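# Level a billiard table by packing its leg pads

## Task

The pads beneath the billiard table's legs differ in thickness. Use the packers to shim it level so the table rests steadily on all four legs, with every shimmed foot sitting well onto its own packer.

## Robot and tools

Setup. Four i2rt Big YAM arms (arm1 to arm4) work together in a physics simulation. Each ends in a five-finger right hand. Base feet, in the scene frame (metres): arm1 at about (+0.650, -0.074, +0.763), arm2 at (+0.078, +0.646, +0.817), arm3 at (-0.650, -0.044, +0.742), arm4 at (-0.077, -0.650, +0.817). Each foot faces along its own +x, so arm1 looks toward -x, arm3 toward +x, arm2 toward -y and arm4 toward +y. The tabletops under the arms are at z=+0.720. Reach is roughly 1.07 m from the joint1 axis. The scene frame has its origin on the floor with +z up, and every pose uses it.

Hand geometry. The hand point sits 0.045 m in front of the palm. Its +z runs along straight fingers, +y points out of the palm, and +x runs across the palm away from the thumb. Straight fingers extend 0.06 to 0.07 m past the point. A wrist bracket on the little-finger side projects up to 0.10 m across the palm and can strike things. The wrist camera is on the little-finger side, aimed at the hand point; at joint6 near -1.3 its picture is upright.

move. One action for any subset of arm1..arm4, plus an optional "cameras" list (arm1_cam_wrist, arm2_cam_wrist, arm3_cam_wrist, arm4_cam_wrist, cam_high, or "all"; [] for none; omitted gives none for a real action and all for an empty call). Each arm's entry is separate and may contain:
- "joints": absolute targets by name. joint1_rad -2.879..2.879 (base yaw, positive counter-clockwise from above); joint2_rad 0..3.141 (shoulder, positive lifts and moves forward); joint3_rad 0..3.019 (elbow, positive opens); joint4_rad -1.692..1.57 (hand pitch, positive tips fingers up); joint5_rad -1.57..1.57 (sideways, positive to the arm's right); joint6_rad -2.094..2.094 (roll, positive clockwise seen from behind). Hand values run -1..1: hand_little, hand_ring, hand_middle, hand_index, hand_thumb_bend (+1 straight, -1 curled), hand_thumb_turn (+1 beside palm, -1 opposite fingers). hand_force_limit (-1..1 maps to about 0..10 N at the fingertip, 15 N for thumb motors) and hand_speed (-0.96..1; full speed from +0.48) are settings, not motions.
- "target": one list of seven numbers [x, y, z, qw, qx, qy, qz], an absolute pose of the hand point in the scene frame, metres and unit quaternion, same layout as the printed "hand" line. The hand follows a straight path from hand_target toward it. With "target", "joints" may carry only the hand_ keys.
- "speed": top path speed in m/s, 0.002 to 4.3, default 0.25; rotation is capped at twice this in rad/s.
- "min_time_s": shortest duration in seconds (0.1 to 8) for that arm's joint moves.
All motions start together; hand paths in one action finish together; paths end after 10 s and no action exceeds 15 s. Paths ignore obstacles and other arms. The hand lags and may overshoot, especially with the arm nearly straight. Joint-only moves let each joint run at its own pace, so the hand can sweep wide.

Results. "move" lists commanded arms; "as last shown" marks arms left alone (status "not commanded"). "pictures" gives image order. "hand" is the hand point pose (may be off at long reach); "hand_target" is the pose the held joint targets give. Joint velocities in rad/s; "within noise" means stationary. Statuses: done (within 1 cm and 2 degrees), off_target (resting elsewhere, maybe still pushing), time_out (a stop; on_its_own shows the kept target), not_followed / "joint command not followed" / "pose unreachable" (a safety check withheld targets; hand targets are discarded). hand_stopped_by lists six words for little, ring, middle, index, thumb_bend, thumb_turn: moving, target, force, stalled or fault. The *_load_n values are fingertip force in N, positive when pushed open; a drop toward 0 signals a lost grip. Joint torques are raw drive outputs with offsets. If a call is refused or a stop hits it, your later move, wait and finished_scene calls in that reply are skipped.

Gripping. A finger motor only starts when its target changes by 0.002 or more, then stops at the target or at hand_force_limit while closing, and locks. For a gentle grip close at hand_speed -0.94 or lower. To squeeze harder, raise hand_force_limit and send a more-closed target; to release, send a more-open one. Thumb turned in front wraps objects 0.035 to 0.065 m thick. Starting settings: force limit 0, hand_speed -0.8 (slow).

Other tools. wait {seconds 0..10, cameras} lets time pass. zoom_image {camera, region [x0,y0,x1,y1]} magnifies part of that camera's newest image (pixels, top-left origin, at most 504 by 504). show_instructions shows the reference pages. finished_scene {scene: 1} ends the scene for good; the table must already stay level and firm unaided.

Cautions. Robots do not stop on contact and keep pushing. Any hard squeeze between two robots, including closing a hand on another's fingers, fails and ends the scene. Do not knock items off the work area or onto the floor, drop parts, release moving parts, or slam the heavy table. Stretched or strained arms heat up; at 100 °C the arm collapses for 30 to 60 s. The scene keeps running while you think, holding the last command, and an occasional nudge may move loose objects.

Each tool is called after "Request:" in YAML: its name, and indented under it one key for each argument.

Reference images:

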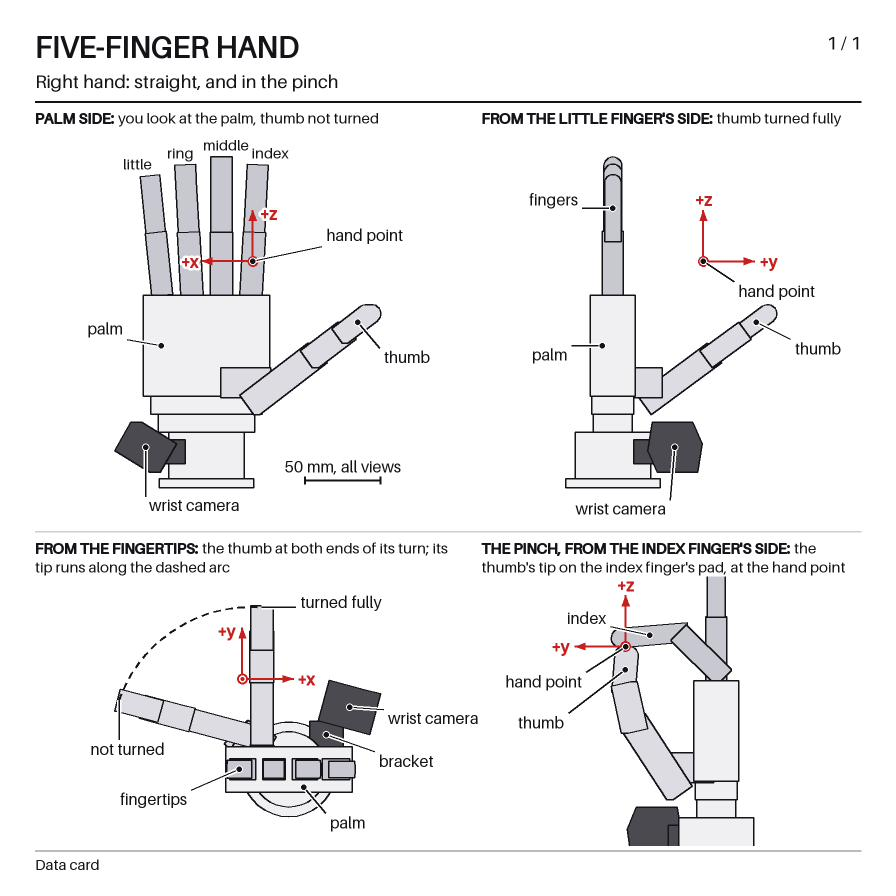

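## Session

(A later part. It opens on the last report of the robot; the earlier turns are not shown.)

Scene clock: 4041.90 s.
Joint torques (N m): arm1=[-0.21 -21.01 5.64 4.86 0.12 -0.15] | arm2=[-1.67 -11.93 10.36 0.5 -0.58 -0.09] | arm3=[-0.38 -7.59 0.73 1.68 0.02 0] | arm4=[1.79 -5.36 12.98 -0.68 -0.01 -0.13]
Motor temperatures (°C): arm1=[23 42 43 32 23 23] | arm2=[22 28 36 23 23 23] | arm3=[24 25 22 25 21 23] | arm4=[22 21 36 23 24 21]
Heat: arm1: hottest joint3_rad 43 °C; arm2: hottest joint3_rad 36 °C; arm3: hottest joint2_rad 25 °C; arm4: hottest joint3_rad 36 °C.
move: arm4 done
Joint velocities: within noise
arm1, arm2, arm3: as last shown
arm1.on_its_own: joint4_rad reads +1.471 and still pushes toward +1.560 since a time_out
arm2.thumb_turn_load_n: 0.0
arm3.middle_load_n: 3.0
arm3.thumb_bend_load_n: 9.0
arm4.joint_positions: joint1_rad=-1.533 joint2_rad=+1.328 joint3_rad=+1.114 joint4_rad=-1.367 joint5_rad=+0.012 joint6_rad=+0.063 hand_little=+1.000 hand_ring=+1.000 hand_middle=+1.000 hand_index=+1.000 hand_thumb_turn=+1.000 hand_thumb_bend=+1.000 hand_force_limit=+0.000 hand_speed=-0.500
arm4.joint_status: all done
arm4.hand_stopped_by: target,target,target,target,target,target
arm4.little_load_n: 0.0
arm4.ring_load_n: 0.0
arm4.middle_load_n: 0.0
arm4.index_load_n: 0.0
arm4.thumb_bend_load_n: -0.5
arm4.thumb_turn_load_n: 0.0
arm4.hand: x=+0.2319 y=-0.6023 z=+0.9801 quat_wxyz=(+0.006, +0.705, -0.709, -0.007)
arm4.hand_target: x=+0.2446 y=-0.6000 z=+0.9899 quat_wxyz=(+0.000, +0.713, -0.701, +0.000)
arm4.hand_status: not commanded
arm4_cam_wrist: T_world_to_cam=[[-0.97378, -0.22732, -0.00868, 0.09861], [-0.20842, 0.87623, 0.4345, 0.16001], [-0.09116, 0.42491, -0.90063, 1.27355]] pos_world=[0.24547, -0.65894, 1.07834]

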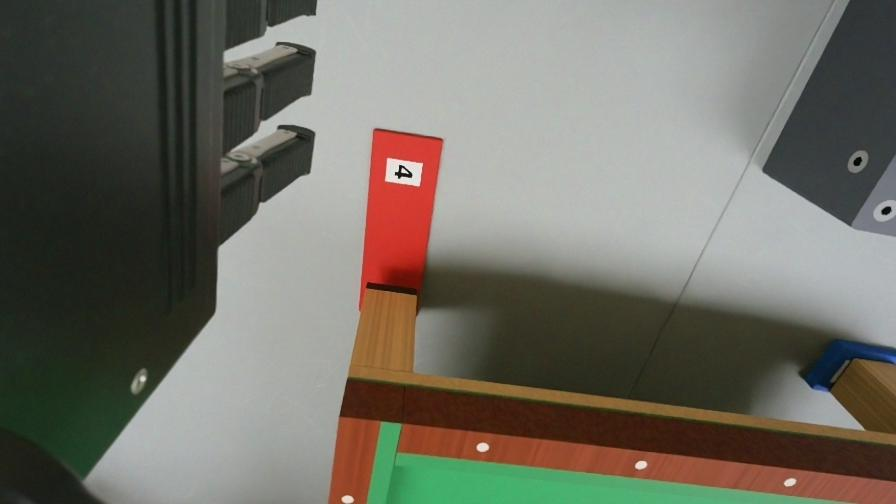

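Request:
move:
  arm1: {"joints": {"joint2_rad": 1.90, "joint3_rad": 0.45, "joint4_rad": 1.54}, "min_time_s": 3}

Request:
move:
  arm1: {"joints": {"joint2_rad": 1.95, "joint3_rad": 0.43, "joint4_rad": 1.51}, "min_time_s": 3}

Scene clock: 4063.27 s.
Joint torques (N m): arm1=[-0.15 -18.96 4.08 4.42 0.12 -0.19] | arm2=[-1.67 -11.99 10.37 0.5 -0.58 -0.09] | arm3=[-0.38 -7.47 0.75 1.69 0.03 -0.01] | arm4=[1.79 -5.36 12.98 -0.68 -0.01 -0.13]
Motor temperatures (°C): arm1=[23 41 42 32 23 23] | arm2=[22 27 36 23 23 23] | arm3=[24 25 22 25 21 23] | arm4=[22 21 38 23 24 21]
Heat: arm1: hottest joint3_rad 42 °C; arm2: hottest joint3_rad 36 °C; arm3: hottest joint2_rad 25 °C; arm4: hottest joint3_rad 38 °C.
move: arm1 time_out
Joint velocities: within noise
arm1.joint_positions: joint1_rad=-0.115 joint2_rad=+1.996 joint3_rad=+0.415 joint4_rad=+1.462 joint5_rad=+0.106 joint6_rad=+0.027 hand_little=+0.350 hand_ring=+0.350 hand_middle=+0.621 hand_index=+0.481 hand_thumb_turn=-1.000 hand_thumb_bend=-0.939 hand_force_limit=+0.000 hand_speed=-0.800
arm1.joint_status: joint4_rad time_out (moved -0.009 of +0.069); the others done
arm1.hand_stopped_by: target,target,target,target,force,target
arm1.little_load_n: 0.0
arm1.ring_load_n: 0.0
arm1.middle_load_n: 3.0
arm1.index_load_n: 3.0
arm1.thumb_bend_load_n: 10.5
arm1.thumb_turn_load_n: 5.0
arm1.on_its_own: joint4_rad reads +1.462 and still pushes toward +1.540 since a time_out
arm1.hand: x=+0.1548 y=-0.0260 z=+0.7397 quat_wxyz=(-0.515, +0.591, +0.457, -0.421)
arm1.hand_target: x=+0.1233 y=-0.0249 z=+0.8174 quat_wxyz=(-0.571, +0.532, +0.414, -0.469)
arm1.hand_status: not commanded
arm2, arm3, arm4: as last shown
arm3.middle_load_n: 2.5
arm4.thumb_bend_load_n: 0.0
pictures: none

not run: a stop came earlier in this reply.

Request:
wait:
  seconds: 0.2
  cameras: ["arm4_cam_wrist"]

Request:
zoom_image:
  camera: "arm4_cam_wrist"
  region: [320, 100, 520, 380]

Scene clock: 4066.83 s.
Joint torques (N m): arm1=[-0.15 -18.96 4.1 4.44 0.12 -0.19] | arm2=[-1.67 -11.93 10.36 0.5 -0.58 -0.09] | arm3=[-0.38 -7.53 0.75 1.7 0.03 -0.01] | arm4=[1.79 -5.36 12.98 -0.66 -0.01 -0.13]
Motor temperatures (°C): arm1=[23 40 42 32 23 23] | arm2=[22 27 36 23 23 23] | arm3=[24 25 22 25 21 23] | arm4=[22 21 39 23 24 21]
Heat: arm1: hottest joint3_rad 42 °C; arm2: hottest joint3_rad 36 °C; arm3: hottest joint2_rad 25 °C; arm4: hottest joint3_rad 39 °C.
Joint velocities: within noise
arm1.joint_positions: joint1_rad=-0.115 joint2_rad=+1.996 joint3_rad=+0.415 joint4_rad=+1.462 joint5_rad=+0.106 joint6_rad=+0.027 hand_little=+0.350 hand_ring=+0.350 hand_middle=+0.621 hand_index=+0.481 hand_thumb_turn=-1.000 hand_thumb_bend=-0.939 hand_force_limit=+0.000 hand_speed=-0.800
arm1.joint_status: joint4_rad time_out (moved -0.009 of +0.069); the others done
arm1.hand_stopped_by: target,target,target,target,force,target
arm1.little_load_n: 0.0
arm1.ring_load_n: 0.0
arm1.middle_load_n: 3.0
arm1.index_load_n: 3.0
arm1.thumb_bend_load_n: 10.5
arm1.thumb_turn_load_n: 5.5
arm1.on_its_own: joint4_rad reads +1.462 and still pushes toward +1.540 since a time_out
arm1.hand: x=+0.1548 y=-0.0260 z=+0.7397 quat_wxyz=(-0.515, +0.591, +0.457, -0.421)
arm1.hand_target: x=+0.1233 y=-0.0249 z=+0.8174 quat_wxyz=(-0.571, +0.532, +0.414, -0.469)
arm1.hand_status: not commanded
arm2.joint_positions: joint1_rad=-1.317 joint2_rad=+1.457 joint3_rad=+0.941 joint4_rad=-0.796 joint5_rad=-0.915 joint6_rad=-1.169 hand_little=+1.000 hand_ring=-0.300 hand_middle=-0.350 hand_index=-0.300 hand_thumb_turn=-1.000 hand_thumb_bend=+1.000 hand_force_limit=+0.000 hand_speed=-0.900
arm2.joint_status: not commanded
arm2.hand_stopped_by: target,target,target,target,target,target
arm2.little_load_n: 0.0
arm2.ring_load_n: 0.0
arm2.middle_load_n: 0.0
arm2.index_load_n: 0.0
arm2.thumb_bend_load_n: 0.0
arm2.thumb_turn_load_n: 0.0
arm2.hand: x=-0.2590 y=+0.4189 z=+0.9083 quat_wxyz=(-0.038, +0.000, -0.892, +0.450)
arm2.hand_target: x=-0.2790 y=+0.4202 z=+0.9302 quat_wxyz=(-0.007, +0.013, -0.889, +0.458)
arm2.hand_status: not commanded
arm3.joint_positions: joint1_rad=-0.418 joint2_rad=+1.828 joint3_rad=+0.044 joint4_rad=+1.545 joint5_rad=-0.073 joint6_rad=-0.013 hand_little=+0.350 hand_ring=+0.350 hand_middle=+0.621 hand_index=+0.481 hand_thumb_turn=-1.000 hand_thumb_bend=-0.941 hand_force_limit=+0.000 hand_speed=-0.800
arm3.joint_status: not commanded
arm3.hand_stopped_by: target,target,target,target,force,target
arm3.little_load_n: 0.0
arm3.ring_load_n: 0.0
arm3.middle_load_n: 2.5
arm3.index_load_n: 3.5
arm3.thumb_bend_load_n: 9.0
arm3.thumb_turn_load_n: 3.5
arm3.hand: x=-0.3123 y=-0.1316 z=+0.7259 quat_wxyz=(-0.367, +0.465, -0.635, +0.497)
arm3.hand_target: x=-0.3115 y=-0.1315 z=+0.7245 quat_wxyz=(-0.366, +0.465, -0.635, +0.496)
arm3.hand_status: not commanded
arm4.joint_positions: joint1_rad=-1.533 joint2_rad=+1.328 joint3_rad=+1.114 joint4_rad=-1.367 joint5_rad=+0.012 joint6_rad=+0.063 hand_little=+1.000 hand_ring=+1.000 hand_middle=+1.000 hand_index=+1.000 hand_thumb_turn=+1.000 hand_thumb_bend=+1.000 hand_force_limit=+0.000 hand_speed=-0.500
arm4.joint_status: not commanded
arm4.hand_stopped_by: target,target,target,target,target,target
arm4.little_load_n: 0.0
arm4.ring_load_n: 0.5
arm4.middle_load_n: 0.0
arm4.index_load_n: 0.0
arm4.thumb_bend_load_n: 0.0
arm4.thumb_turn_load_n: 0.0
arm4.hand: x=+0.2319 y=-0.6023 z=+0.9801 quat_wxyz=(+0.006, +0.705, -0.709, -0.007)
arm4.hand_target: x=+0.2446 y=-0.6000 z=+0.9899 quat_wxyz=(+0.000, +0.713, -0.701, +0.000)
arm4.hand_status: not commanded
wait: 0.20 s; at rest from the start
arm4_cam_wrist: T_world_to_cam=[[-0.97378, -0.22732, -0.00868, 0.09861], [-0.20842, 0.87623, 0.4345, 0.16001], [-0.09116, 0.42491, -0.90063, 1.27355]] pos_world=[0.24547, -0.65894, 1.07834]

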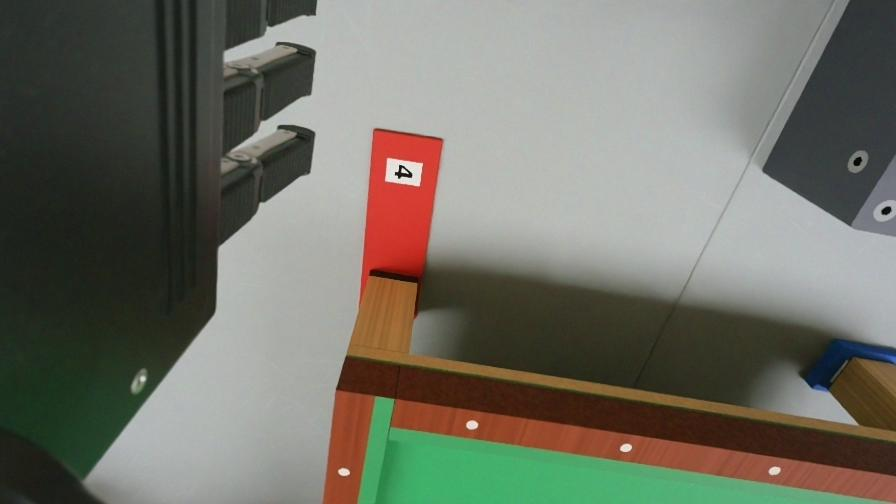

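Scaled by 1.800 from the camera's image (finer frame: 1280x720).

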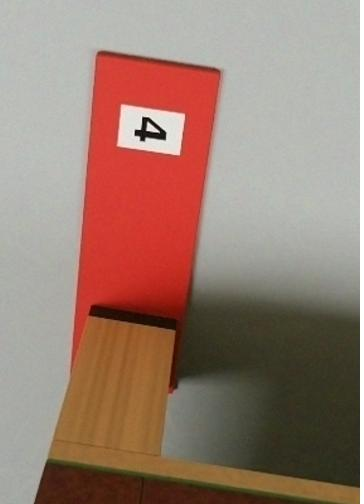

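Request:
move:
  arm1: {"joints": {"joint2_rad": 1.98, "joint3_rad": 0.42, "joint4_rad": 1.50}, "min_time_s": 3}
  cameras: ["arm4_cam_wrist"]

Request:
zoom_image:
  camera: "arm4_cam_wrist"
  region: [320, 220, 460, 340]

Scene clock: 4083.03 s.
Joint torques (N m): arm1=[-0.15 -12.51 2.04 2.91 0.12 -0.18] | arm2=[-1.67 -11.93 10.35 0.5 -0.58 -0.09] | arm3=[-0.44 -7.53 0.75 1.69 0.02 0] | arm4=[1.79 -5.36 12.98 -0.68 -0.01 -0.14]
Motor temperatures (°C): arm1=[23 38 41 32 23 23] | arm2=[22 27 36 23 23 23] | arm3=[24 25 22 25 21 23] | arm4=[22 21 40 23 24 21]
Heat: arm1: hottest joint3_rad 41 °C; arm2: hottest joint3_rad 36 °C; arm3: hottest joint2_rad 25 °C; arm4: hottest joint3_rad 40 °C.
move: arm1 done
Joint velocities: within noise
arm1.joint_positions: joint1_rad=-0.115 joint2_rad=+2.000 joint3_rad=+0.413 joint4_rad=+1.463 joint5_rad=+0.106 joint6_rad=+0.027 hand_little=+0.350 hand_ring=+0.350 hand_middle=+0.621 hand_index=+0.481 hand_thumb_turn=-1.000 hand_thumb_bend=-0.939 hand_force_limit=+0.000 hand_speed=-0.800
arm1.joint_status: all done
arm1.hand_stopped_by: target,target,target,target,force,target
arm1.little_load_n: 0.0
arm1.ring_load_n: 0.0
arm1.middle_load_n: 3.0
arm1.index_load_n: 3.0
arm1.thumb_bend_load_n: 10.5
arm1.thumb_turn_load_n: 5.5
arm1.hand: x=+0.1564 y=-0.0262 z=+0.7373 quat_wxyz=(-0.513, +0.592, +0.459, -0.420)
arm1.hand_target: x=+0.1467 y=-0.0282 z=+0.7584 quat_wxyz=(-0.534, +0.569, +0.452, -0.433)
arm1.hand_status: not commanded
arm2, arm3, arm4: as last shown
arm2.thumb_bend_load_n: -0.5
arm3.thumb_bend_load_n: 9.5
arm3.thumb_turn_load_n: 4.0
arm4.ring_load_n: 0.0
arm4.thumb_bend_load_n: -0.5
arm4.thumb_turn_load_n: 0.5
arm4_cam_wrist: T_world_to_cam=[[-0.97378, -0.22732, -0.00868, 0.09861], [-0.20842, 0.87623, 0.4345, 0.16001], [-0.09116, 0.42491, -0.90063, 1.27355]] pos_world=[0.24547, -0.65894, 1.07834]

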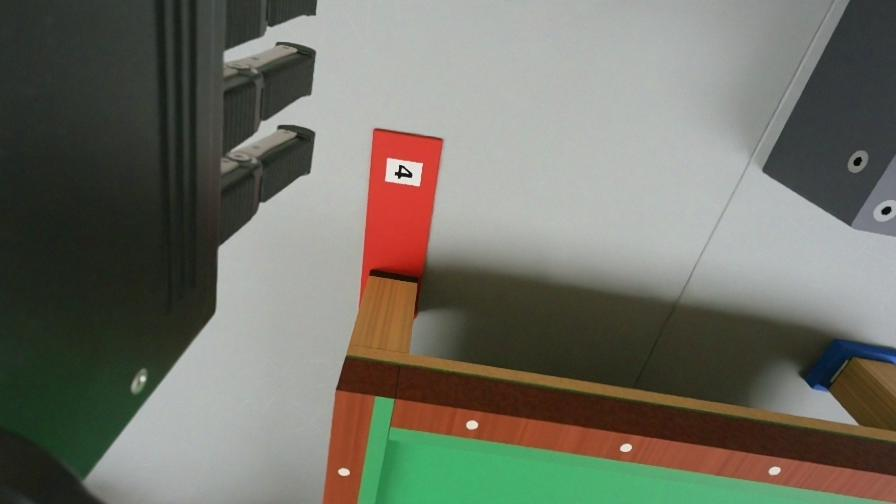

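Scaled by 3.600 from the camera's image (finer frame: 1280x720).

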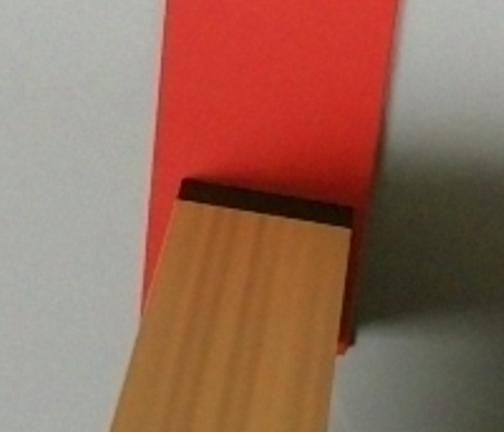

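Request:
move:
  arm1: {"joints": {"joint2_rad": 1.79, "joint3_rad": 0.49, "joint4_rad": 1.57}, "min_time_s": 3}
  arm4: {"target": [0.250, -0.570, 0.860, 0, -0.052, 0.9986, 0], "speed": 0.2}

Request:
move:
  arm4: {"target": [0.247, -0.560, 0.790, 0, -0.052, 0.9986, 0], "speed": 0.12}
  cameras: ["arm4_cam_wrist"]

Scene clock: 4115.67 s.
Joint torques (N m): arm1=[-0.09 -25.41 7.19 5.59 0.12 -0.19] | arm2=[-1.67 -11.93 10.36 0.5 -0.58 -0.09] | arm3=[-0.38 -7.53 0.73 1.7 0.02 -0.01] | arm4=[1.9 -5.25 7.09 0.35 -0.01 0.13]
Motor temperatures (°C): arm1=[23 35 40 31 23 23] | arm2=[22 27 36 23 23 23] | arm3=[24 25 22 25 21 23] | arm4=[22 21 40 23 24 21]
Heat: arm1: hottest joint3_rad 40 °C; arm2: hottest joint3_rad 36 °C; arm3: hottest joint2_rad 25 °C; arm4: hottest joint3_rad 40 °C.
move: arm1 time_out; arm4 done
Joint velocities: within noise
arm1.joint_positions: joint1_rad=-0.115 joint2_rad=+1.962 joint3_rad=+0.415 joint4_rad=+1.462 joint5_rad=+0.106 joint6_rad=+0.027 hand_little=+0.350 hand_ring=+0.350 hand_middle=+0.621 hand_index=+0.481 hand_thumb_turn=-1.000 hand_thumb_bend=-0.939 hand_force_limit=+0.000 hand_speed=-0.800
arm1.joint_status: joint2_rad time_out (moved -0.038 of -0.210); joint4_rad time_out (moved +0.000 of +0.107); the others done
arm1.hand_stopped_by: target,target,target,target,force,target
arm1.little_load_n: 0.0
arm1.ring_load_n: -0.5
arm1.middle_load_n: 3.0
arm1.index_load_n: 3.0
arm1.thumb_bend_load_n: 10.5
arm1.thumb_turn_load_n: 5.5
arm1.on_its_own: joint2_rad reads +1.962 and still pushes toward +1.790 since a time_out; joint4_rad reads +1.462 and still pushes toward +1.570 since a time_out
arm1.hand: x=+0.1496 y=-0.0252 z=+0.7560 quat_wxyz=(-0.524, +0.582, +0.449, -0.430)
arm1.hand_target: x=+0.1039 y=-0.0219 z=+0.8966 quat_wxyz=(-0.611, +0.483, +0.366, -0.510)
arm1.hand_status: not commanded
arm2, arm3: as last shown
arm2.thumb_bend_load_n: 0.0
arm3.thumb_turn_load_n: 3.5
arm4.joint_positions: joint1_rad=-1.535 joint2_rad=+1.273 joint3_rad=+0.735 joint4_rad=-1.028 joint5_rad=+0.012 joint6_rad=+1.520 hand_little=+1.000 hand_ring=+1.000 hand_middle=+1.000 hand_index=+1.000 hand_thumb_turn=+1.000 hand_thumb_bend=+1.000 hand_force_limit=+0.000 hand_speed=-0.500
arm4.joint_status: not commanded
arm4.hand_stopped_by: target,target,target,target,target,target
arm4.little_load_n: 0.0
arm4.ring_load_n: 0.0
arm4.middle_load_n: 0.0
arm4.index_load_n: 0.0
arm4.thumb_bend_load_n: 0.0
arm4.thumb_turn_load_n: 0.0
arm4.hand: x=+0.2527 y=-0.5726 z=+0.8625 quat_wxyz=(+0.002, +0.054, -0.999, -0.001)
arm4.hand_target: x=+0.2500 y=-0.5701 z=+0.8601 quat_wxyz=(+0.000, +0.052, -0.999, +0.000)
arm4.hand_status: done (0.004 m and 0.3 deg from the pose sent, 0.126 m and 83.8 deg at the start)
pictures: none

not run: a stop came earlier in this reply.

Request:
move:
  arm4: {"target": [0.247, -0.560, 0.800, 0, -0.052, 0.9986, 0], "speed": 0.12}
  cameras: ["arm4_cam_wrist"]

Scene clock: 4120.00 s.
Joint torques (N m): arm1=[-0.15 -25.35 7.19 5.59 0.12 -0.19] | arm2=[-1.67 -11.93 10.37 0.5 -0.58 -0.09] | arm3=[-0.26 -7.59 0.73 1.7 0.02 0] | arm4=[1.9 -3.9 6.41 0.39 -0.01 0.12]
Motor temperatures (°C): arm1=[23 36 40 31 23 23] | arm2=[22 27 36 23 23 23] | arm3=[24 25 22 25 21 23] | arm4=[22 21 39 23 24 21]
Heat: arm1: hottest joint3_rad 40 °C; arm2: hottest joint3_rad 36 °C; arm3: hottest joint2_rad 25 °C; arm4: hottest joint3_rad 39 °C.
move: arm4 done
Joint velocities: within noise
arm1, arm2, arm3: as last shown
arm1.ring_load_n: 0.0
arm1.thumb_turn_load_n: 5.0
arm1.on_its_own: joint2_rad reads +1.962 and still pushes toward +1.790 since a time_out; joint4_rad reads +1.462 and still pushes toward +1.570 since a time_out
arm3.thumb_bend_load_n: 9.0
arm4.joint_positions: joint1_rad=-1.503 joint2_rad=+1.372 joint3_rad=+0.644 joint4_rad=-0.821 joint5_rad=+0.012 joint6_rad=+1.551 hand_little=+1.000 hand_ring=+1.000 hand_middle=+1.000 hand_index=+1.000 hand_thumb_turn=+1.000 hand_thumb_bend=+1.000 hand_force_limit=+0.000 hand_speed=-0.500
arm4.joint_status: not commanded
arm4.hand_stopped_by: target,target,target,target,target,target
arm4.little_load_n: 0.0
arm4.ring_load_n: 0.0
arm4.middle_load_n: 0.0
arm4.index_load_n: 0.0
arm4.thumb_bend_load_n: 0.0
arm4.thumb_turn_load_n: 0.0
arm4.hand: x=+0.2511 y=-0.5624 z=+0.8075 quat_wxyz=(-0.006, +0.054, -0.999, -0.001)
arm4.hand_target: x=+0.2468 y=-0.5601 z=+0.8003 quat_wxyz=(+0.000, +0.052, -0.999, +0.000)
arm4.hand_status: done (0.009 m and 0.8 deg from the pose sent, 0.064 m and 0.4 deg at the start)
arm4_cam_wrist: T_world_to_cam=[[-0.3347, 0.94191, -0.02801, 0.6376], [0.84123, 0.31206, 0.44152, -0.38239], [0.42461, 0.12421, -0.89681, 0.8011]] pos_world=[0.19493, -0.58074, 0.90514]

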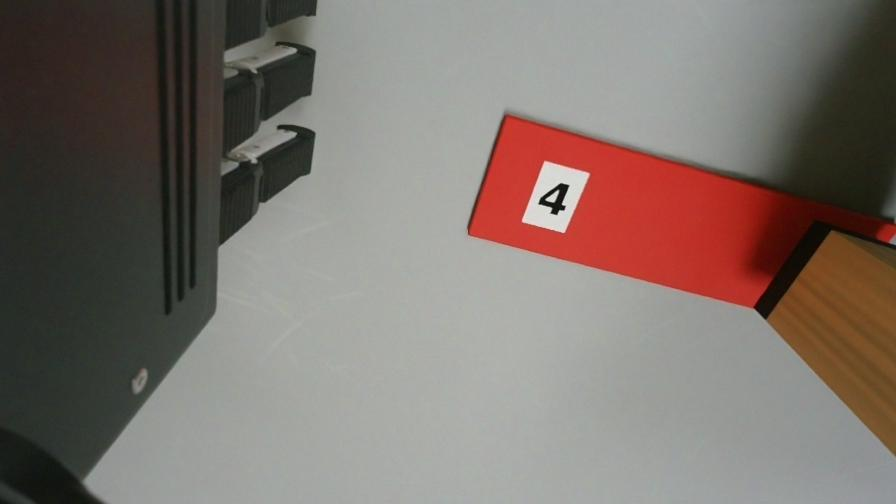

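Request:
move:
  arm4: {"target": [0.264, -0.525, 0.784, 0, -0.052, 0.9986, 0], "speed": 0.08}

Request:
move:
  arm4: {"target": [0.264, -0.480, 0.784, 0, -0.052, 0.9986, 0], "speed": 0.05}
  cameras: ["arm4_cam_wrist"]

Scene clock: 4140.90 s.
Joint torques (N m): arm1=[-0.15 -25.35 7.17 5.59 0.11 -0.19] | arm2=[-1.67 -11.93 10.36 0.5 -0.58 -0.09] | arm3=[-0.32 -7.53 0.75 1.65 0.02 -0.01] | arm4=[2.67 -2.43 9.13 1.01 -0.69 0.11]
Motor temperatures (°C): arm1=[23 38 42 32 23 23] | arm2=[22 27 36 23 23 23] | arm3=[24 25 22 25 21 23] | arm4=[22 21 37 23 24 21]
Heat: arm1: hottest joint3_rad 42 °C; arm2: hottest joint3_rad 36 °C; arm3: hottest joint2_rad 25 °C; arm4: hottest joint3_rad 37 °C.
move: arm4 off_target
Joint velocities: within noise
arm1, arm2, arm3: as last shown
arm1.ring_load_n: -0.5
arm1.on_its_own: joint2_rad reads +1.962 and still pushes toward +1.790 since a time_out; joint4_rad reads +1.462 and still pushes toward +1.570 since a time_out
arm2.ring_load_n: 0.5
arm4.joint_positions: joint1_rad=-1.409 joint2_rad=+1.442 joint3_rad=+0.645 joint4_rad=-0.784 joint5_rad=+0.028 joint6_rad=+1.655 hand_little=+1.000 hand_ring=+1.000 hand_middle=+1.000 hand_index=+1.000 hand_thumb_turn=+1.000 hand_thumb_bend=+1.000 hand_force_limit=+0.000 hand_speed=-0.500
arm4.joint_status: not commanded
arm4.hand_stopped_by: target,target,target,target,target,target
arm4.little_load_n: 0.0
arm4.ring_load_n: 0.0
arm4.middle_load_n: 0.5
arm4.index_load_n: 0.0
arm4.thumb_bend_load_n: 0.0
arm4.thumb_turn_load_n: 0.0
arm4.hand: x=+0.2490 y=-0.5371 z=+0.7868 quat_wxyz=(+0.007, +0.049, -0.999, +0.008)
arm4.hand_target: x=+0.2630 y=-0.5254 z=+0.7847 quat_wxyz=(+0.000, +0.052, -0.999, +0.000)
arm4.hand_status: off_target (0.019 m and 1.3 deg from the pose sent, 0.046 m and 0.8 deg at the start)
pictures: none

Scene clock: 4142.53 s.
Joint torques (N m): arm1=[-0.15 -25.35 7.17 5.59 0.12 -0.19] | arm2=[-1.67 -11.99 10.36 0.49 -0.58 -0.09] | arm3=[-0.38 -7.53 0.75 1.69 0.02 -0.01] | arm4=[3.02 -3.37 8.79 0.83 -0.96 0.09]
Motor temperatures (°C): arm1=[23 38 42 32 23 23] | arm2=[22 27 36 23 23 23] | arm3=[24 25 22 25 21 23] | arm4=[22 21 37 23 24 21]
Heat: arm1: hottest joint3_rad 42 °C; arm2: hottest joint3_rad 36 °C; arm3: hottest joint2_rad 25 °C; arm4: hottest joint3_rad 37 °C.
move: arm4 off_target
Joint velocities: within noise
arm1, arm2, arm3: as last shown
arm1.ring_load_n: 0.0
arm1.middle_load_n: 2.5
arm1.on_its_own: joint2_rad reads +1.962 and still pushes toward +1.790 since a time_out; joint4_rad reads +1.462 and still pushes toward +1.570 since a time_out
arm2.ring_load_n: 0.0
arm3.middle_load_n: 3.0
arm3.thumb_bend_load_n: 9.5
arm4.joint_positions: joint1_rad=-1.279 joint2_rad=+1.477 joint3_rad=+0.682 joint4_rad=-0.784 joint5_rad=+0.036 joint6_rad=+1.790 hand_little=+1.000 hand_ring=+1.000 hand_middle=+1.000 hand_index=+1.000 hand_thumb_turn=+1.000 hand_thumb_bend=+1.000 hand_force_limit=+0.000 hand_speed=-0.500
arm4.joint_status: not commanded
arm4.hand_stopped_by: target,target,target,target,target,target
arm4.little_load_n: 0.0
arm4.ring_load_n: 0.0
arm4.middle_load_n: 0.5
arm4.index_load_n: 0.0
arm4.thumb_bend_load_n: 0.0
arm4.thumb_turn_load_n: 0.0
arm4.hand: x=+0.2544 y=-0.4956 z=+0.7866 quat_wxyz=(+0.004, +0.047, -0.999, +0.011)
arm4.hand_target: x=+0.2631 y=-0.4805 z=+0.7845 quat_wxyz=(+0.000, +0.052, -0.999, +0.000)
arm4.hand_status: off_target (0.018 m and 1.5 deg from the pose sent, 0.059 m and 1.3 deg at the start)
arm4_cam_wrist: T_world_to_cam=[[-0.32204, 0.94558, -0.04661, 0.58838], [0.8537, 0.31132, 0.41746, -0.38151], [0.40925, 0.09465, -0.9075, 0.77038]] pos_world=[0.19989, -0.51051, 0.88581]

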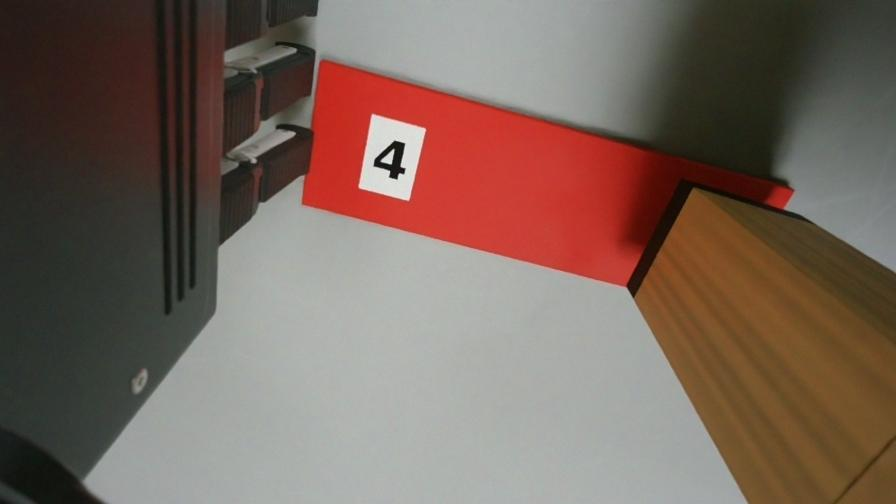

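Request:
move:
  arm4: {"target": [0.268, -0.508, 0.788, 0, -0.052, 0.9986, 0], "speed": 0.06}

Request:
move:
  arm4: {"target": [0.267, -0.476, 0.785, 0, -0.052, 0.9986, 0], "speed": 0.05}
  cameras: ["arm4_cam_wrist"]

Scene clock: 4154.13 s.
Joint torques (N m): arm1=[-0.15 -25.35 7.19 5.61 0.11 -0.19] | arm2=[-1.67 -11.99 10.36 0.49 -0.58 -0.09] | arm3=[-0.32 -7.53 0.73 1.69 0.02 0] | arm4=[-0.56 -5.01 8.24 0.38 0.33 -0.12]
Motor temperatures (°C): arm1=[23 39 42 33 23 23] | arm2=[22 27 36 23 23 23] | arm3=[24 25 22 25 21 23] | arm4=[22 21 36 23 24 21]
Heat: arm1: hottest joint3_rad 42 °C; arm2: hottest joint3_rad 36 °C; arm3: hottest joint2_rad 25 °C; arm4: hottest joint3_rad 36 °C.
move: arm4 off_target
Joint velocities: within noise
arm1, arm2, arm3: as last shown
arm1.middle_load_n: 3.0
arm1.on_its_own: joint2_rad reads +1.962 and still pushes toward +1.790 since a time_out; joint4_rad reads +1.462 and still pushes toward +1.570 since a time_out
arm3.middle_load_n: 2.5
arm3.thumb_bend_load_n: 9.0
arm4.joint_positions: joint1_rad=-1.324 joint2_rad=+1.476 joint3_rad=+0.682 joint4_rad=-0.785 joint5_rad=+0.006 joint6_rad=+1.729 hand_little=+1.000 hand_ring=+1.000 hand_middle=+1.000 hand_index=+1.000 hand_thumb_turn=+1.000 hand_thumb_bend=+1.000 hand_force_limit=+0.000 hand_speed=-0.500
arm4.joint_status: not commanded
arm4.hand_stopped_by: target,target,target,target,target,target
arm4.little_load_n: 0.0
arm4.ring_load_n: 0.0
arm4.middle_load_n: -2.5
arm4.index_load_n: 0.0
arm4.thumb_bend_load_n: 0.0
arm4.thumb_turn_load_n: 0.0
arm4.hand: x=+0.2554 y=-0.5032 z=+0.7881 quat_wxyz=(+0.008, +0.055, -0.998, -0.003)
arm4.hand_target: x=+0.2676 y=-0.5082 z=+0.7882 quat_wxyz=(+0.000, +0.052, -0.999, +0.000)
arm4.hand_status: off_target (0.013 m and 1.0 deg from the pose sent, 0.018 m and 1.5 deg at the start)
pictures: none

Scene clock: 4155.50 s.
Joint torques (N m): arm1=[-0.15 -25.41 7.19 5.6 0.12 -0.19] | arm2=[-1.67 -11.93 10.35 0.5 -0.58 -0.09] | arm3=[-0.32 -7.47 0.75 1.69 0.02 -0.01] | arm4=[3.31 -3.08 9.58 0.64 -1.14 0.1]
Motor temperatures (°C): arm1=[23 39 42 33 23 23] | arm2=[22 27 36 23 23 23] | arm3=[24 25 22 25 21 23] | arm4=[22 21 36 23 24 21]
Heat: arm1: hottest joint3_rad 42 °C; arm2: hottest joint3_rad 36 °C; arm3: hottest joint2_rad 25 °C; arm4: hottest joint3_rad 36 °C.
move: arm4 off_target
Joint velocities: within noise
arm1, arm2, arm3: as last shown
arm1.on_its_own: joint2_rad reads +1.962 and still pushes toward +1.790 since a time_out; joint4_rad reads +1.462 and still pushes toward +1.570 since a time_out
arm2.middle_load_n: -0.5
arm3.index_load_n: 3.0
arm3.thumb_bend_load_n: 9.5
arm3.thumb_turn_load_n: 4.0
arm4.joint_positions: joint1_rad=-1.275 joint2_rad=+1.479 joint3_rad=+0.684 joint4_rad=-0.785 joint5_rad=+0.040 joint6_rad=+1.799 hand_little=+1.000 hand_ring=+1.000 hand_middle=+1.000 hand_index=+1.000 hand_thumb_turn=+1.000 hand_thumb_bend=+1.000 hand_force_limit=+0.000 hand_speed=-0.500
arm4.joint_status: not commanded
arm4.hand_stopped_by: target,target,target,target,target,target
arm4.little_load_n: 0.0
arm4.ring_load_n: 0.0
arm4.middle_load_n: 0.5
arm4.index_load_n: 0.0
arm4.thumb_bend_load_n: 0.0
arm4.thumb_turn_load_n: 0.0
arm4.hand: x=+0.2551 y=-0.4949 z=+0.7863 quat_wxyz=(+0.004, +0.045, -0.999, +0.014)
arm4.hand_target: x=+0.2659 y=-0.4765 z=+0.7857 quat_wxyz=(+0.000, +0.052, -0.999, +0.000)
arm4.hand_status: off_target (0.022 m and 1.8 deg from the pose sent, 0.030 m and 1.0 deg at the start)
arm4_cam_wrist: T_world_to_cam=[[-0.31781, 0.94679, -0.05091, 0.59079], [0.85488, 0.30935, 0.41652, -0.38265], [0.4101, 0.08885, -0.9077, 0.76683]] pos_world=[0.2004, -0.50912, 0.88551]

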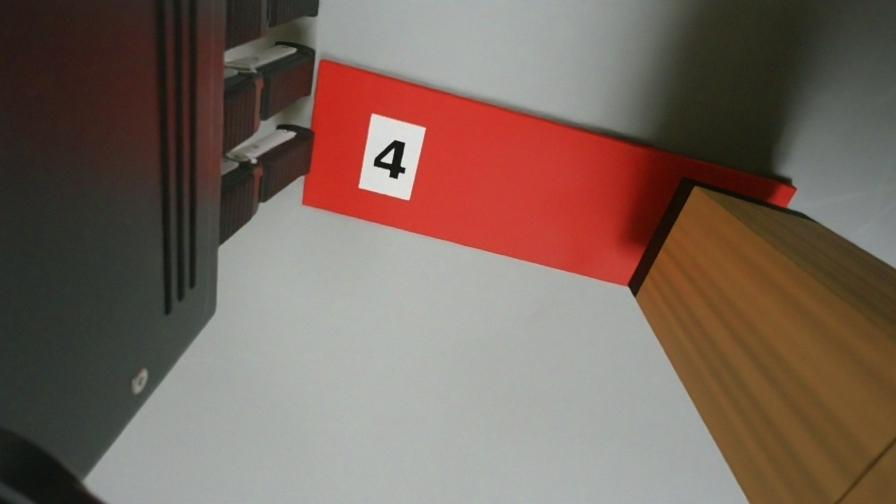

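Request:
move:
  arm4: {"target": [0.275, -0.525, 0.802, 0, -0.052, 0.9986, 0], "speed": 0.08}

Request:
move:
  arm4: {"target": [0.270, -0.513, 0.782, 0, -0.052, 0.9986, 0], "speed": 0.06}
  cameras: ["arm4_cam_wrist"]

Scene clock: 4163.90 s.
Joint torques (N m): arm1=[-0.09 -25.29 7.17 5.59 0.12 -0.19] | arm2=[-1.61 -11.99 10.35 0.5 -0.58 -0.09] | arm3=[-0.38 -7.59 0.72 1.68 0.02 -0.01] | arm4=[0.21 -6.83 9.68 -0.66 -0.13 -0.16]
Motor temperatures (°C): arm1=[23 39 42 33 23 23] | arm2=[22 27 36 23 23 23] | arm3=[24 25 22 25 21 23] | arm4=[22 21 36 23 25 21]
Heat: arm1: hottest joint3_rad 42 °C; arm2: hottest joint3_rad 36 °C; arm3: hottest joint2_rad 25 °C; arm4: hottest joint3_rad 36 °C.
move: arm4 off_target
Joint velocities: within noise
arm1: as last shown
arm1.on_its_own: joint2_rad reads +1.962 and still pushes toward +1.790 since a time_out; joint4_rad reads +1.462 and still pushes toward +1.570 since a time_out
arm2.joint_positions: joint1_rad=-1.317 joint2_rad=+1.457 joint3_rad=+0.941 joint4_rad=-0.796 joint5_rad=-0.915 joint6_rad=-1.169 hand_little=+1.000 hand_ring=-0.300 hand_middle=-0.350 hand_index=-0.300 hand_thumb_turn=-1.000 hand_thumb_bend=+1.000 hand_force_limit=+0.000 hand_speed=-0.900
arm2.joint_status: not commanded
arm2.hand_stopped_by: target,target,target,target,target,target
arm2.little_load_n: 0.0
arm2.ring_load_n: 0.0
arm2.middle_load_n: 0.0
arm2.index_load_n: 0.0
arm2.thumb_bend_load_n: 0.0
arm2.thumb_turn_load_n: 0.0
arm2.hand: x=-0.2590 y=+0.4189 z=+0.9083 quat_wxyz=(-0.038, +0.000, -0.892, +0.450)
arm2.hand_target: x=-0.2790 y=+0.4202 z=+0.9302 quat_wxyz=(-0.007, +0.013, -0.889, +0.458)
arm2.hand_status: not commanded
arm3.joint_positions: joint1_rad=-0.418 joint2_rad=+1.828 joint3_rad=+0.044 joint4_rad=+1.545 joint5_rad=-0.073 joint6_rad=-0.013 hand_little=+0.350 hand_ring=+0.350 hand_middle=+0.621 hand_index=+0.481 hand_thumb_turn=-1.000 hand_thumb_bend=-0.941 hand_force_limit=+0.000 hand_speed=-0.800
arm3.joint_status: not commanded
arm3.hand_stopped_by: target,target,target,target,force,target
arm3.little_load_n: 0.0
arm3.ring_load_n: -0.5
arm3.middle_load_n: 3.0
arm3.index_load_n: 3.5
arm3.thumb_bend_load_n: 9.5
arm3.thumb_turn_load_n: 3.5
arm3.hand: x=-0.3123 y=-0.1316 z=+0.7259 quat_wxyz=(-0.367, +0.465, -0.635, +0.497)
arm3.hand_target: x=-0.3115 y=-0.1315 z=+0.7245 quat_wxyz=(-0.366, +0.465, -0.635, +0.496)
arm3.hand_status: not commanded
arm4.joint_positions: joint1_rad=-1.387 joint2_rad=+1.471 joint3_rad=+0.687 joint4_rad=-0.811 joint5_rad=+0.017 joint6_rad=+1.677 hand_little=+1.000 hand_ring=+1.000 hand_middle=+1.000 hand_index=+1.000 hand_thumb_turn=+1.000 hand_thumb_bend=+1.000 hand_force_limit=+0.000 hand_speed=-0.500
arm4.joint_status: not commanded
arm4.hand_stopped_by: target,target,target,target,target,target
arm4.little_load_n: 0.0
arm4.ring_load_n: 0.0
arm4.middle_load_n: 0.0
arm4.index_load_n: 0.0
arm4.thumb_bend_load_n: 0.0
arm4.thumb_turn_load_n: 0.0
arm4.hand: x=+0.2578 y=-0.5257 z=+0.7896 quat_wxyz=(+0.015, +0.050, -0.999, +0.003)
arm4.hand_target: x=+0.2746 y=-0.5252 z=+0.8020 quat_wxyz=(+0.000, +0.052, -0.999, +0.000)
arm4.hand_status: off_target (0.021 m and 1.8 deg from the pose sent, 0.039 m and 1.8 deg at the start)
pictures: none

Scene clock: 4164.93 s.
Joint torques (N m): arm1=[-0.21 -25.35 7.17 5.59 0.11 -0.18] | arm2=[-1.61 -11.99 10.37 0.51 -0.58 -0.09] | arm3=[-0.38 -7.47 0.73 1.69 0.02 -0.01] | arm4=[1.96 -4.01 7.54 1.03 -0.19 0.12]
Motor temperatures (°C): arm1=[23 39 42 33 23 23] | arm2=[22 27 36 23 23 23] | arm3=[24 25 22 25 21 23] | arm4=[22 21 36 23 25 21]
Heat: arm1: hottest joint3_rad 42 °C; arm2: hottest joint3_rad 36 °C; arm3: hottest joint2_rad 25 °C; arm4: hottest joint3_rad 36 °C.
move: arm4 done
Joint velocities: within noise
arm1, arm2, arm3: as last shown
arm1.thumb_turn_load_n: 5.5
arm1.on_its_own: joint2_rad reads +1.962 and still pushes toward +1.790 since a time_out; joint4_rad reads +1.462 and still pushes toward +1.570 since a time_out
arm2.little_load_n: -0.5
arm3.ring_load_n: 0.0
arm4.joint_positions: joint1_rad=-1.368 joint2_rad=+1.480 joint3_rad=+0.687 joint4_rad=-0.779 joint5_rad=+0.017 joint6_rad=+1.687 hand_little=+1.000 hand_ring=+1.000 hand_middle=+1.000 hand_index=+1.000 hand_thumb_turn=+1.000 hand_thumb_bend=+1.000 hand_force_limit=+0.000 hand_speed=-0.500
arm4.joint_status: not commanded
arm4.hand_stopped_by: target,target,target,target,target,target
arm4.little_load_n: 0.0
arm4.ring_load_n: 0.0
arm4.middle_load_n: 0.0
arm4.index_load_n: 0.0
arm4.thumb_bend_load_n: 0.0
arm4.thumb_turn_load_n: 0.0
arm4.hand: x=+0.2631 y=-0.5184 z=+0.7878 quat_wxyz=(+0.004, +0.054, -0.999, +0.002)
arm4.hand_target: x=+0.2696 y=-0.5131 z=+0.7823 quat_wxyz=(+0.000, +0.052, -0.999, +0.000)
arm4.hand_status: done (0.010 m and 0.5 deg from the pose sent, 0.019 m and 1.8 deg at the start)
arm4_cam_wrist: T_world_to_cam=[[-0.3352, 0.94174, -0.02771, 0.59944], [0.84975, 0.31489, 0.42282, -0.38371], [0.40691, 0.11818, -0.90579, 0.7815]] pos_world=[0.20898, -0.53605, 0.88672]

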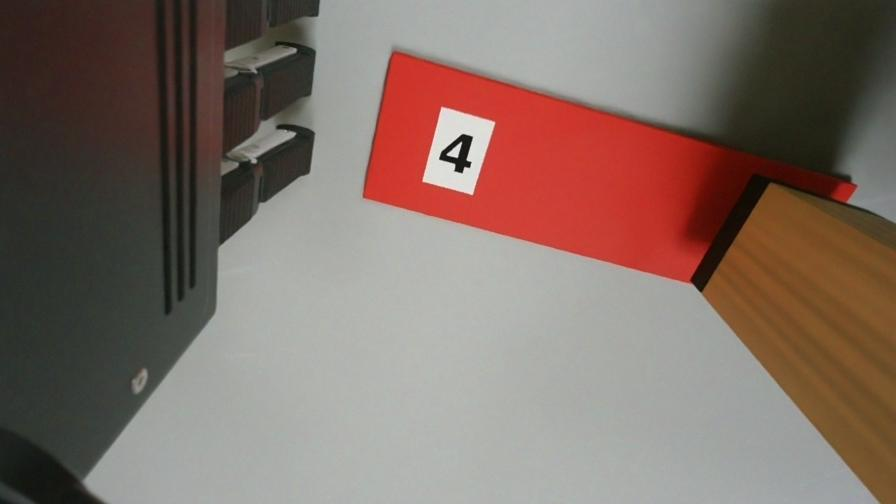

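Request:
move:
  arm4: {"target": [0.271, -0.474, 0.785, 0, -0.052, 0.9986, 0], "speed": 0.05}
  cameras: ["arm4_cam_wrist"]

Scene clock: 4178.17 s.
Joint torques (N m): arm1=[-0.21 -25.35 7.2 5.59 0.12 -0.19] | arm2=[-1.67 -11.93 10.36 0.49 -0.58 -0.09] | arm3=[-0.44 -7.53 0.72 1.7 0.02 -0.01] | arm4=[3.14 -3.78 9.1 0.25 -1 0.09]
Motor temperatures (°C): arm1=[23 40 42 33 23 23] | arm2=[22 27 36 23 23 23] | arm3=[24 25 22 25 21 23] | arm4=[22 21 35 23 24 21]
Heat: arm1: hottest joint3_rad 42 °C; arm2: hottest joint3_rad 36 °C; arm3: hottest joint2_rad 25 °C; arm4: hottest joint3_rad 35 °C.
move: arm4 off_target
Joint velocities: within noise
arm1.joint_positions: joint1_rad=-0.115 joint2_rad=+1.962 joint3_rad=+0.415 joint4_rad=+1.462 joint5_rad=+0.106 joint6_rad=+0.027 hand_little=+0.350 hand_ring=+0.350 hand_middle=+0.621 hand_index=+0.481 hand_thumb_turn=-1.000 hand_thumb_bend=-0.939 hand_force_limit=+0.000 hand_speed=-0.800
arm1.joint_status: not commanded
arm1.hand_stopped_by: target,target,target,target,force,target
arm1.little_load_n: 0.0
arm1.ring_load_n: 0.0
arm1.middle_load_n: 3.0
arm1.index_load_n: 3.0
arm1.thumb_bend_load_n: 10.5
arm1.thumb_turn_load_n: 5.5
arm1.on_its_own: joint2_rad reads +1.962 and still pushes toward +1.790 since a time_out; joint4_rad reads +1.462 and still pushes toward +1.570 since a time_out
arm1.hand: x=+0.1496 y=-0.0252 z=+0.7560 quat_wxyz=(-0.524, +0.582, +0.449, -0.430)
arm1.hand_target: x=+0.1039 y=-0.0219 z=+0.8966 quat_wxyz=(-0.611, +0.483, +0.366, -0.510)
arm1.hand_status: not commanded
arm2, arm3: as last shown
arm2.little_load_n: 0.0
arm2.middle_load_n: 0.5
arm3.middle_load_n: 2.5
arm3.thumb_bend_load_n: 9.0
arm3.thumb_turn_load_n: 4.0
arm4.joint_positions: joint1_rad=-1.271 joint2_rad=+1.496 joint3_rad=+0.703 joint4_rad=-0.777 joint5_rad=+0.037 joint6_rad=+1.800 hand_little=+1.000 hand_ring=+1.000 hand_middle=+1.000 hand_index=+1.000 hand_thumb_turn=+1.000 hand_thumb_bend=+1.000 hand_force_limit=+0.000 hand_speed=-0.500
arm4.joint_status: not commanded
arm4.hand_stopped_by: target,target,target,target,target,target
arm4.little_load_n: 0.0
arm4.ring_load_n: 0.0
arm4.middle_load_n: 0.5
arm4.index_load_n: 0.0
arm4.thumb_bend_load_n: 0.0
arm4.thumb_turn_load_n: 0.0
arm4.hand: x=+0.2637 y=-0.4901 z=+0.7869 quat_wxyz=(-0.001, +0.046, -0.999, +0.011)
arm4.hand_target: x=+0.2702 y=-0.4744 z=+0.7854 quat_wxyz=(+0.000, +0.052, -0.999, +0.000)
arm4.hand_status: off_target (0.018 m and 1.4 deg from the pose sent, 0.045 m and 0.5 deg at the start)
arm4_cam_wrist: T_world_to_cam=[[-0.3197, 0.94631, -0.04791, 0.58698], [0.85035, 0.30885, 0.42604, -0.39836], [0.41796, 0.09547, -0.90343, 0.76129]] pos_world=[0.20822, -0.5051, 0.88562]

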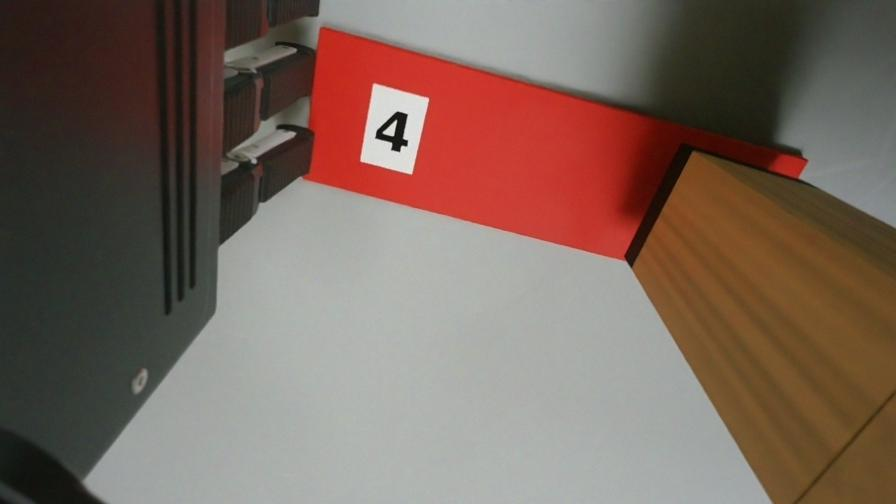

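Request:
move:
  arm4: {"target": [0.270, -0.530, 0.790, 0, -0.052, 0.9986, 0], "speed": 0.08}

Request:
move:
  arm4: {"target": [0.255, -0.600, 0.980, 0, -0.7133, 0.7009, 0], "speed": 0.3}
  arm1: {"joints": {"joint2_rad": 1.88, "joint3_rad": 0.44, "joint4_rad": 1.50}, "min_time_s": 4}

Request:
move:
  arm1: {"joints": {"joint2_rad": 1.98, "joint3_rad": 0.42, "joint4_rad": 1.48}, "min_time_s": 3}
  cameras: ["arm4_cam_wrist"]

Scene clock: 4194.13 s.
Joint torques (N m): arm1=[-0.15 -25.35 7.19 5.6 0.12 -0.19] | arm2=[-1.67 -11.93 10.35 0.5 -0.58 -0.09] | arm3=[-0.32 -7.53 0.73 1.7 0.01 -0.01] | arm4=[0.21 -7.12 6.16 -0.1 -0.12 -0.13]
Motor temperatures (°C): arm1=[23 41 43 33 23 23] | arm2=[22 27 36 23 23 23] | arm3=[24 25 22 24 21 23] | arm4=[22 21 34 23 25 21]
Heat: arm1: hottest joint3_rad 43 °C; arm2: hottest joint3_rad 36 °C; arm3: hottest joint2_rad 25 °C; arm4: hottest joint3_rad 34 °C.
move: arm4 done
Joint velocities: within noise
arm1, arm2, arm3: as last shown
arm1.thumb_turn_load_n: 5.0
arm1.on_its_own: joint2_rad reads +1.962 and still pushes toward +1.790 since a time_out; joint4_rad reads +1.462 and still pushes toward +1.570 since a time_out
arm2.middle_load_n: 0.0
arm3.middle_load_n: 3.0
arm3.thumb_turn_load_n: 3.5
arm4.joint_positions: joint1_rad=-1.399 joint2_rad=+1.487 joint3_rad=+0.703 joint4_rad=-0.779 joint5_rad=+0.016 joint6_rad=+1.664 hand_little=+1.000 hand_ring=+1.000 hand_middle=+1.000 hand_index=+1.000 hand_thumb_turn=+1.000 hand_thumb_bend=+1.000 hand_force_limit=+0.000 hand_speed=-0.500
arm4.joint_status: not commanded
arm4.hand_stopped_by: target,target,target,target,target,target
arm4.little_load_n: 0.0
arm4.ring_load_n: 0.0
arm4.middle_load_n: 0.0
arm4.index_load_n: 0.0
arm4.thumb_bend_load_n: 0.0
arm4.thumb_turn_load_n: 0.0
arm4.hand: x=+0.2731 y=-0.5265 z=+0.7904 quat_wxyz=(-0.001, +0.050, -0.999, +0.000)
arm4.hand_target: x=+0.2700 y=-0.5299 z=+0.7899 quat_wxyz=(+0.000, +0.052, -0.999, +0.000)
arm4.hand_status: done (0.005 m and 0.3 deg from the pose sent, 0.040 m and 1.4 deg at the start)
pictures: none

Scene clock: 4201.43 s.
Joint torques (N m): arm1=[-0.21 -19.14 3.67 4.26 0.12 -0.18] | arm2=[-1.67 -11.99 10.36 0.5 -0.58 -0.09] | arm3=[-0.38 -7.59 0.73 1.69 0.02 -0.01] | arm4=[0.44 -7.59 12.85 -0.72 -0.18 -0.14]
Motor temperatures (°C): arm1=[23 40 42 33 23 23] | arm2=[22 27 36 23 23 23] | arm3=[24 25 22 24 21 23] | arm4=[22 21 35 23 25 21]
Heat: arm1: hottest joint3_rad 42 °C; arm2: hottest joint3_rad 36 °C; arm3: hottest joint2_rad 25 °C; arm4: hottest joint3_rad 35 °C.
move: arm1 time_out; arm4 off_target
Joint velocities: within noise
arm1.joint_positions: joint1_rad=-0.115 joint2_rad=+1.979 joint3_rad=+0.412 joint4_rad=+1.427 joint5_rad=+0.106 joint6_rad=+0.026 hand_little=+0.350 hand_ring=+0.350 hand_middle=+0.621 hand_index=+0.481 hand_thumb_turn=-1.000 hand_thumb_bend=-0.939 hand_force_limit=+0.000 hand_speed=-0.800
arm1.joint_status: joint4_rad time_out (moved -0.035 of +0.038); the others done
arm1.hand_stopped_by: target,target,target,target,force,target
arm1.little_load_n: 0.0
arm1.ring_load_n: 0.0
arm1.middle_load_n: 2.5
arm1.index_load_n: 3.0
arm1.thumb_bend_load_n: 10.5
arm1.thumb_turn_load_n: 5.5
arm1.on_its_own: joint4_rad reads +1.427 and still pushes toward +1.500 since a time_out
arm1.hand: x=+0.1567 y=-0.0262 z=+0.7380 quat_wxyz=(-0.509, +0.595, +0.462, -0.416)
arm1.hand_target: x=+0.1273 y=-0.0254 z=+0.8137 quat_wxyz=(-0.564, +0.539, +0.422, -0.462)
arm1.hand_status: not commanded
arm2, arm3: as last shown
arm3.middle_load_n: 2.5
arm3.thumb_bend_load_n: 9.5
arm4.joint_positions: joint1_rad=-1.520 joint2_rad=+1.377 joint3_rad=+1.118 joint4_rad=-1.340 joint5_rad=+0.017 joint6_rad=+0.061 hand_little=+1.000 hand_ring=+1.000 hand_middle=+1.000 hand_index=+1.000 hand_thumb_turn=+1.000 hand_thumb_bend=+1.000 hand_force_limit=+0.000 hand_speed=-0.500
arm4.joint_status: not commanded
arm4.hand_stopped_by: target,target,target,target,target,target
arm4.little_load_n: 0.5
arm4.ring_load_n: 0.0
arm4.middle_load_n: -0.5
arm4.index_load_n: 0.0
arm4.thumb_bend_load_n: -0.5
arm4.thumb_turn_load_n: 0.0
arm4.hand: x=+0.2411 y=-0.5982 z=+0.9650 quat_wxyz=(+0.015, +0.711, -0.703, -0.011)
arm4.hand_target: x=+0.2545 y=-0.6000 z=+0.9799 quat_wxyz=(+0.000, +0.713, -0.701, +0.000)
arm4.hand_status: off_target (0.021 m and 2.1 deg from the pose sent, 0.204 m and 85.3 deg at the start)
pictures: none

not run: a stop came earlier in this reply.

Request:
move:
  arm1: {"joints": {"joint2_rad": 1.98, "joint3_rad": 0.42, "joint4_rad": 1.48}, "min_time_s": 3}
  cameras: ["arm4_cam_wrist", "cam_high"]

Scene clock: 4222.20 s.
Joint torques (N m): arm1=[-0.15 -11.52 2.19 3.12 0.11 -0.17] | arm2=[-1.67 -11.93 10.36 0.5 -0.58 -0.09] | arm3=[-0.32 -7.47 0.75 1.69 0.02 0] | arm4=[0.44 -7.53 12.85 -0.72 -0.17 -0.14]
Motor temperatures (°C): arm1=[23 39 41 32 23 23] | arm2=[22 27 36 23 23 23] | arm3=[24 25 22 24 21 23] | arm4=[22 22 36 23 24 21]
Heat: arm1: hottest joint3_rad 41 °C; arm2: hottest joint3_rad 36 °C; arm3: hottest joint2_rad 25 °C; arm4: hottest joint3_rad 36 °C.
move: arm1 done
Joint velocities: within noise
arm1.joint_positions: joint1_rad=-0.115 joint2_rad=+1.989 joint3_rad=+0.411 joint4_rad=+1.436 joint5_rad=+0.107 joint6_rad=+0.024 hand_little=+0.350 hand_ring=+0.350 hand_middle=+0.621 hand_index=+0.481 hand_thumb_turn=-1.000 hand_thumb_bend=-0.939 hand_force_limit=+0.000 hand_speed=-0.800
arm1.joint_status: all done
arm1.hand_stopped_by: target,target,target,target,force,target
arm1.little_load_n: 0.0
arm1.ring_load_n: 0.0
arm1.middle_load_n: 2.5
arm1.index_load_n: 3.0
arm1.thumb_bend_load_n: 10.5
arm1.thumb_turn_load_n: 5.5
arm1.hand: x=+0.1578 y=-0.0262 z=+0.7352 quat_wxyz=(-0.509, +0.595, +0.463, -0.414)
arm1.hand_target: x=+0.1485 y=-0.0285 z=+0.7525 quat_wxyz=(-0.528, +0.574, +0.457, -0.427)
arm1.hand_status: not commanded
arm2, arm3, arm4: as last shown
arm4.little_load_n: 0.0
arm4.middle_load_n: 0.0
arm4.thumb_bend_load_n: 0.0
arm4_cam_wrist: T_world_to_cam=[[-0.97002, -0.24283, 0.00953, 0.08055], [-0.21485, 0.87526, 0.43332, 0.16702], [-0.11356, 0.41828, -0.90119, 1.26098]] pos_world=[0.25722, -0.65406, 1.06324]

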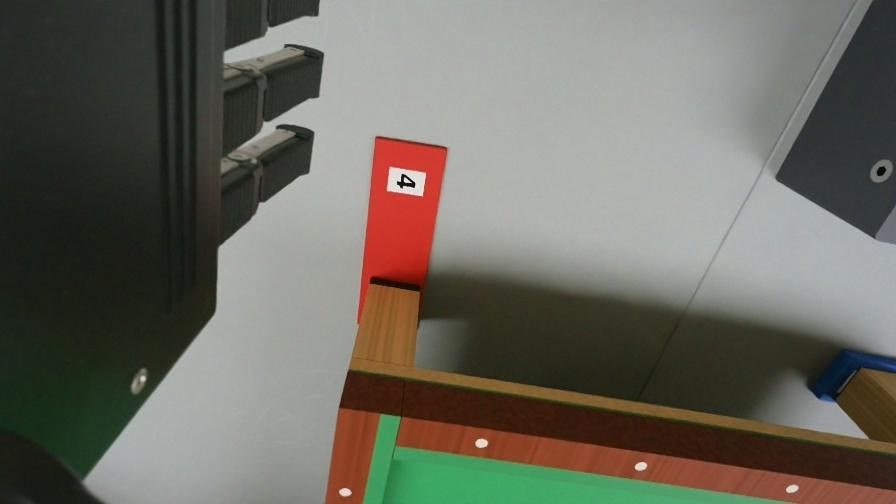

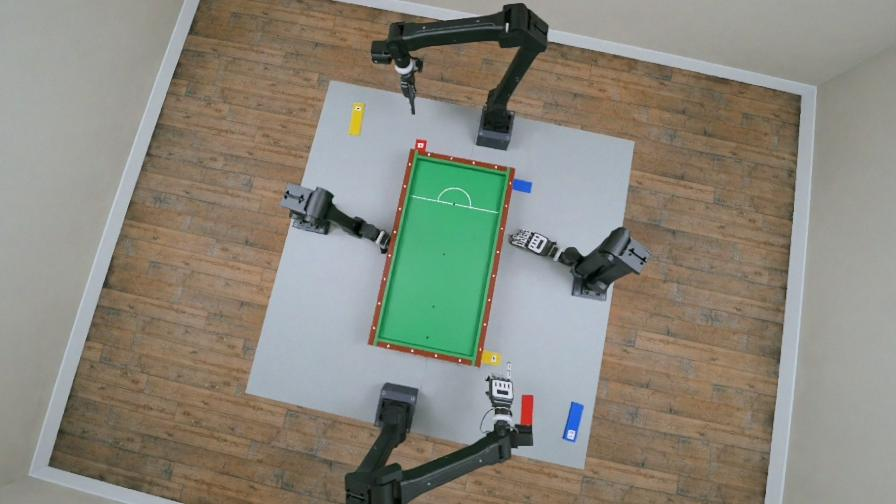

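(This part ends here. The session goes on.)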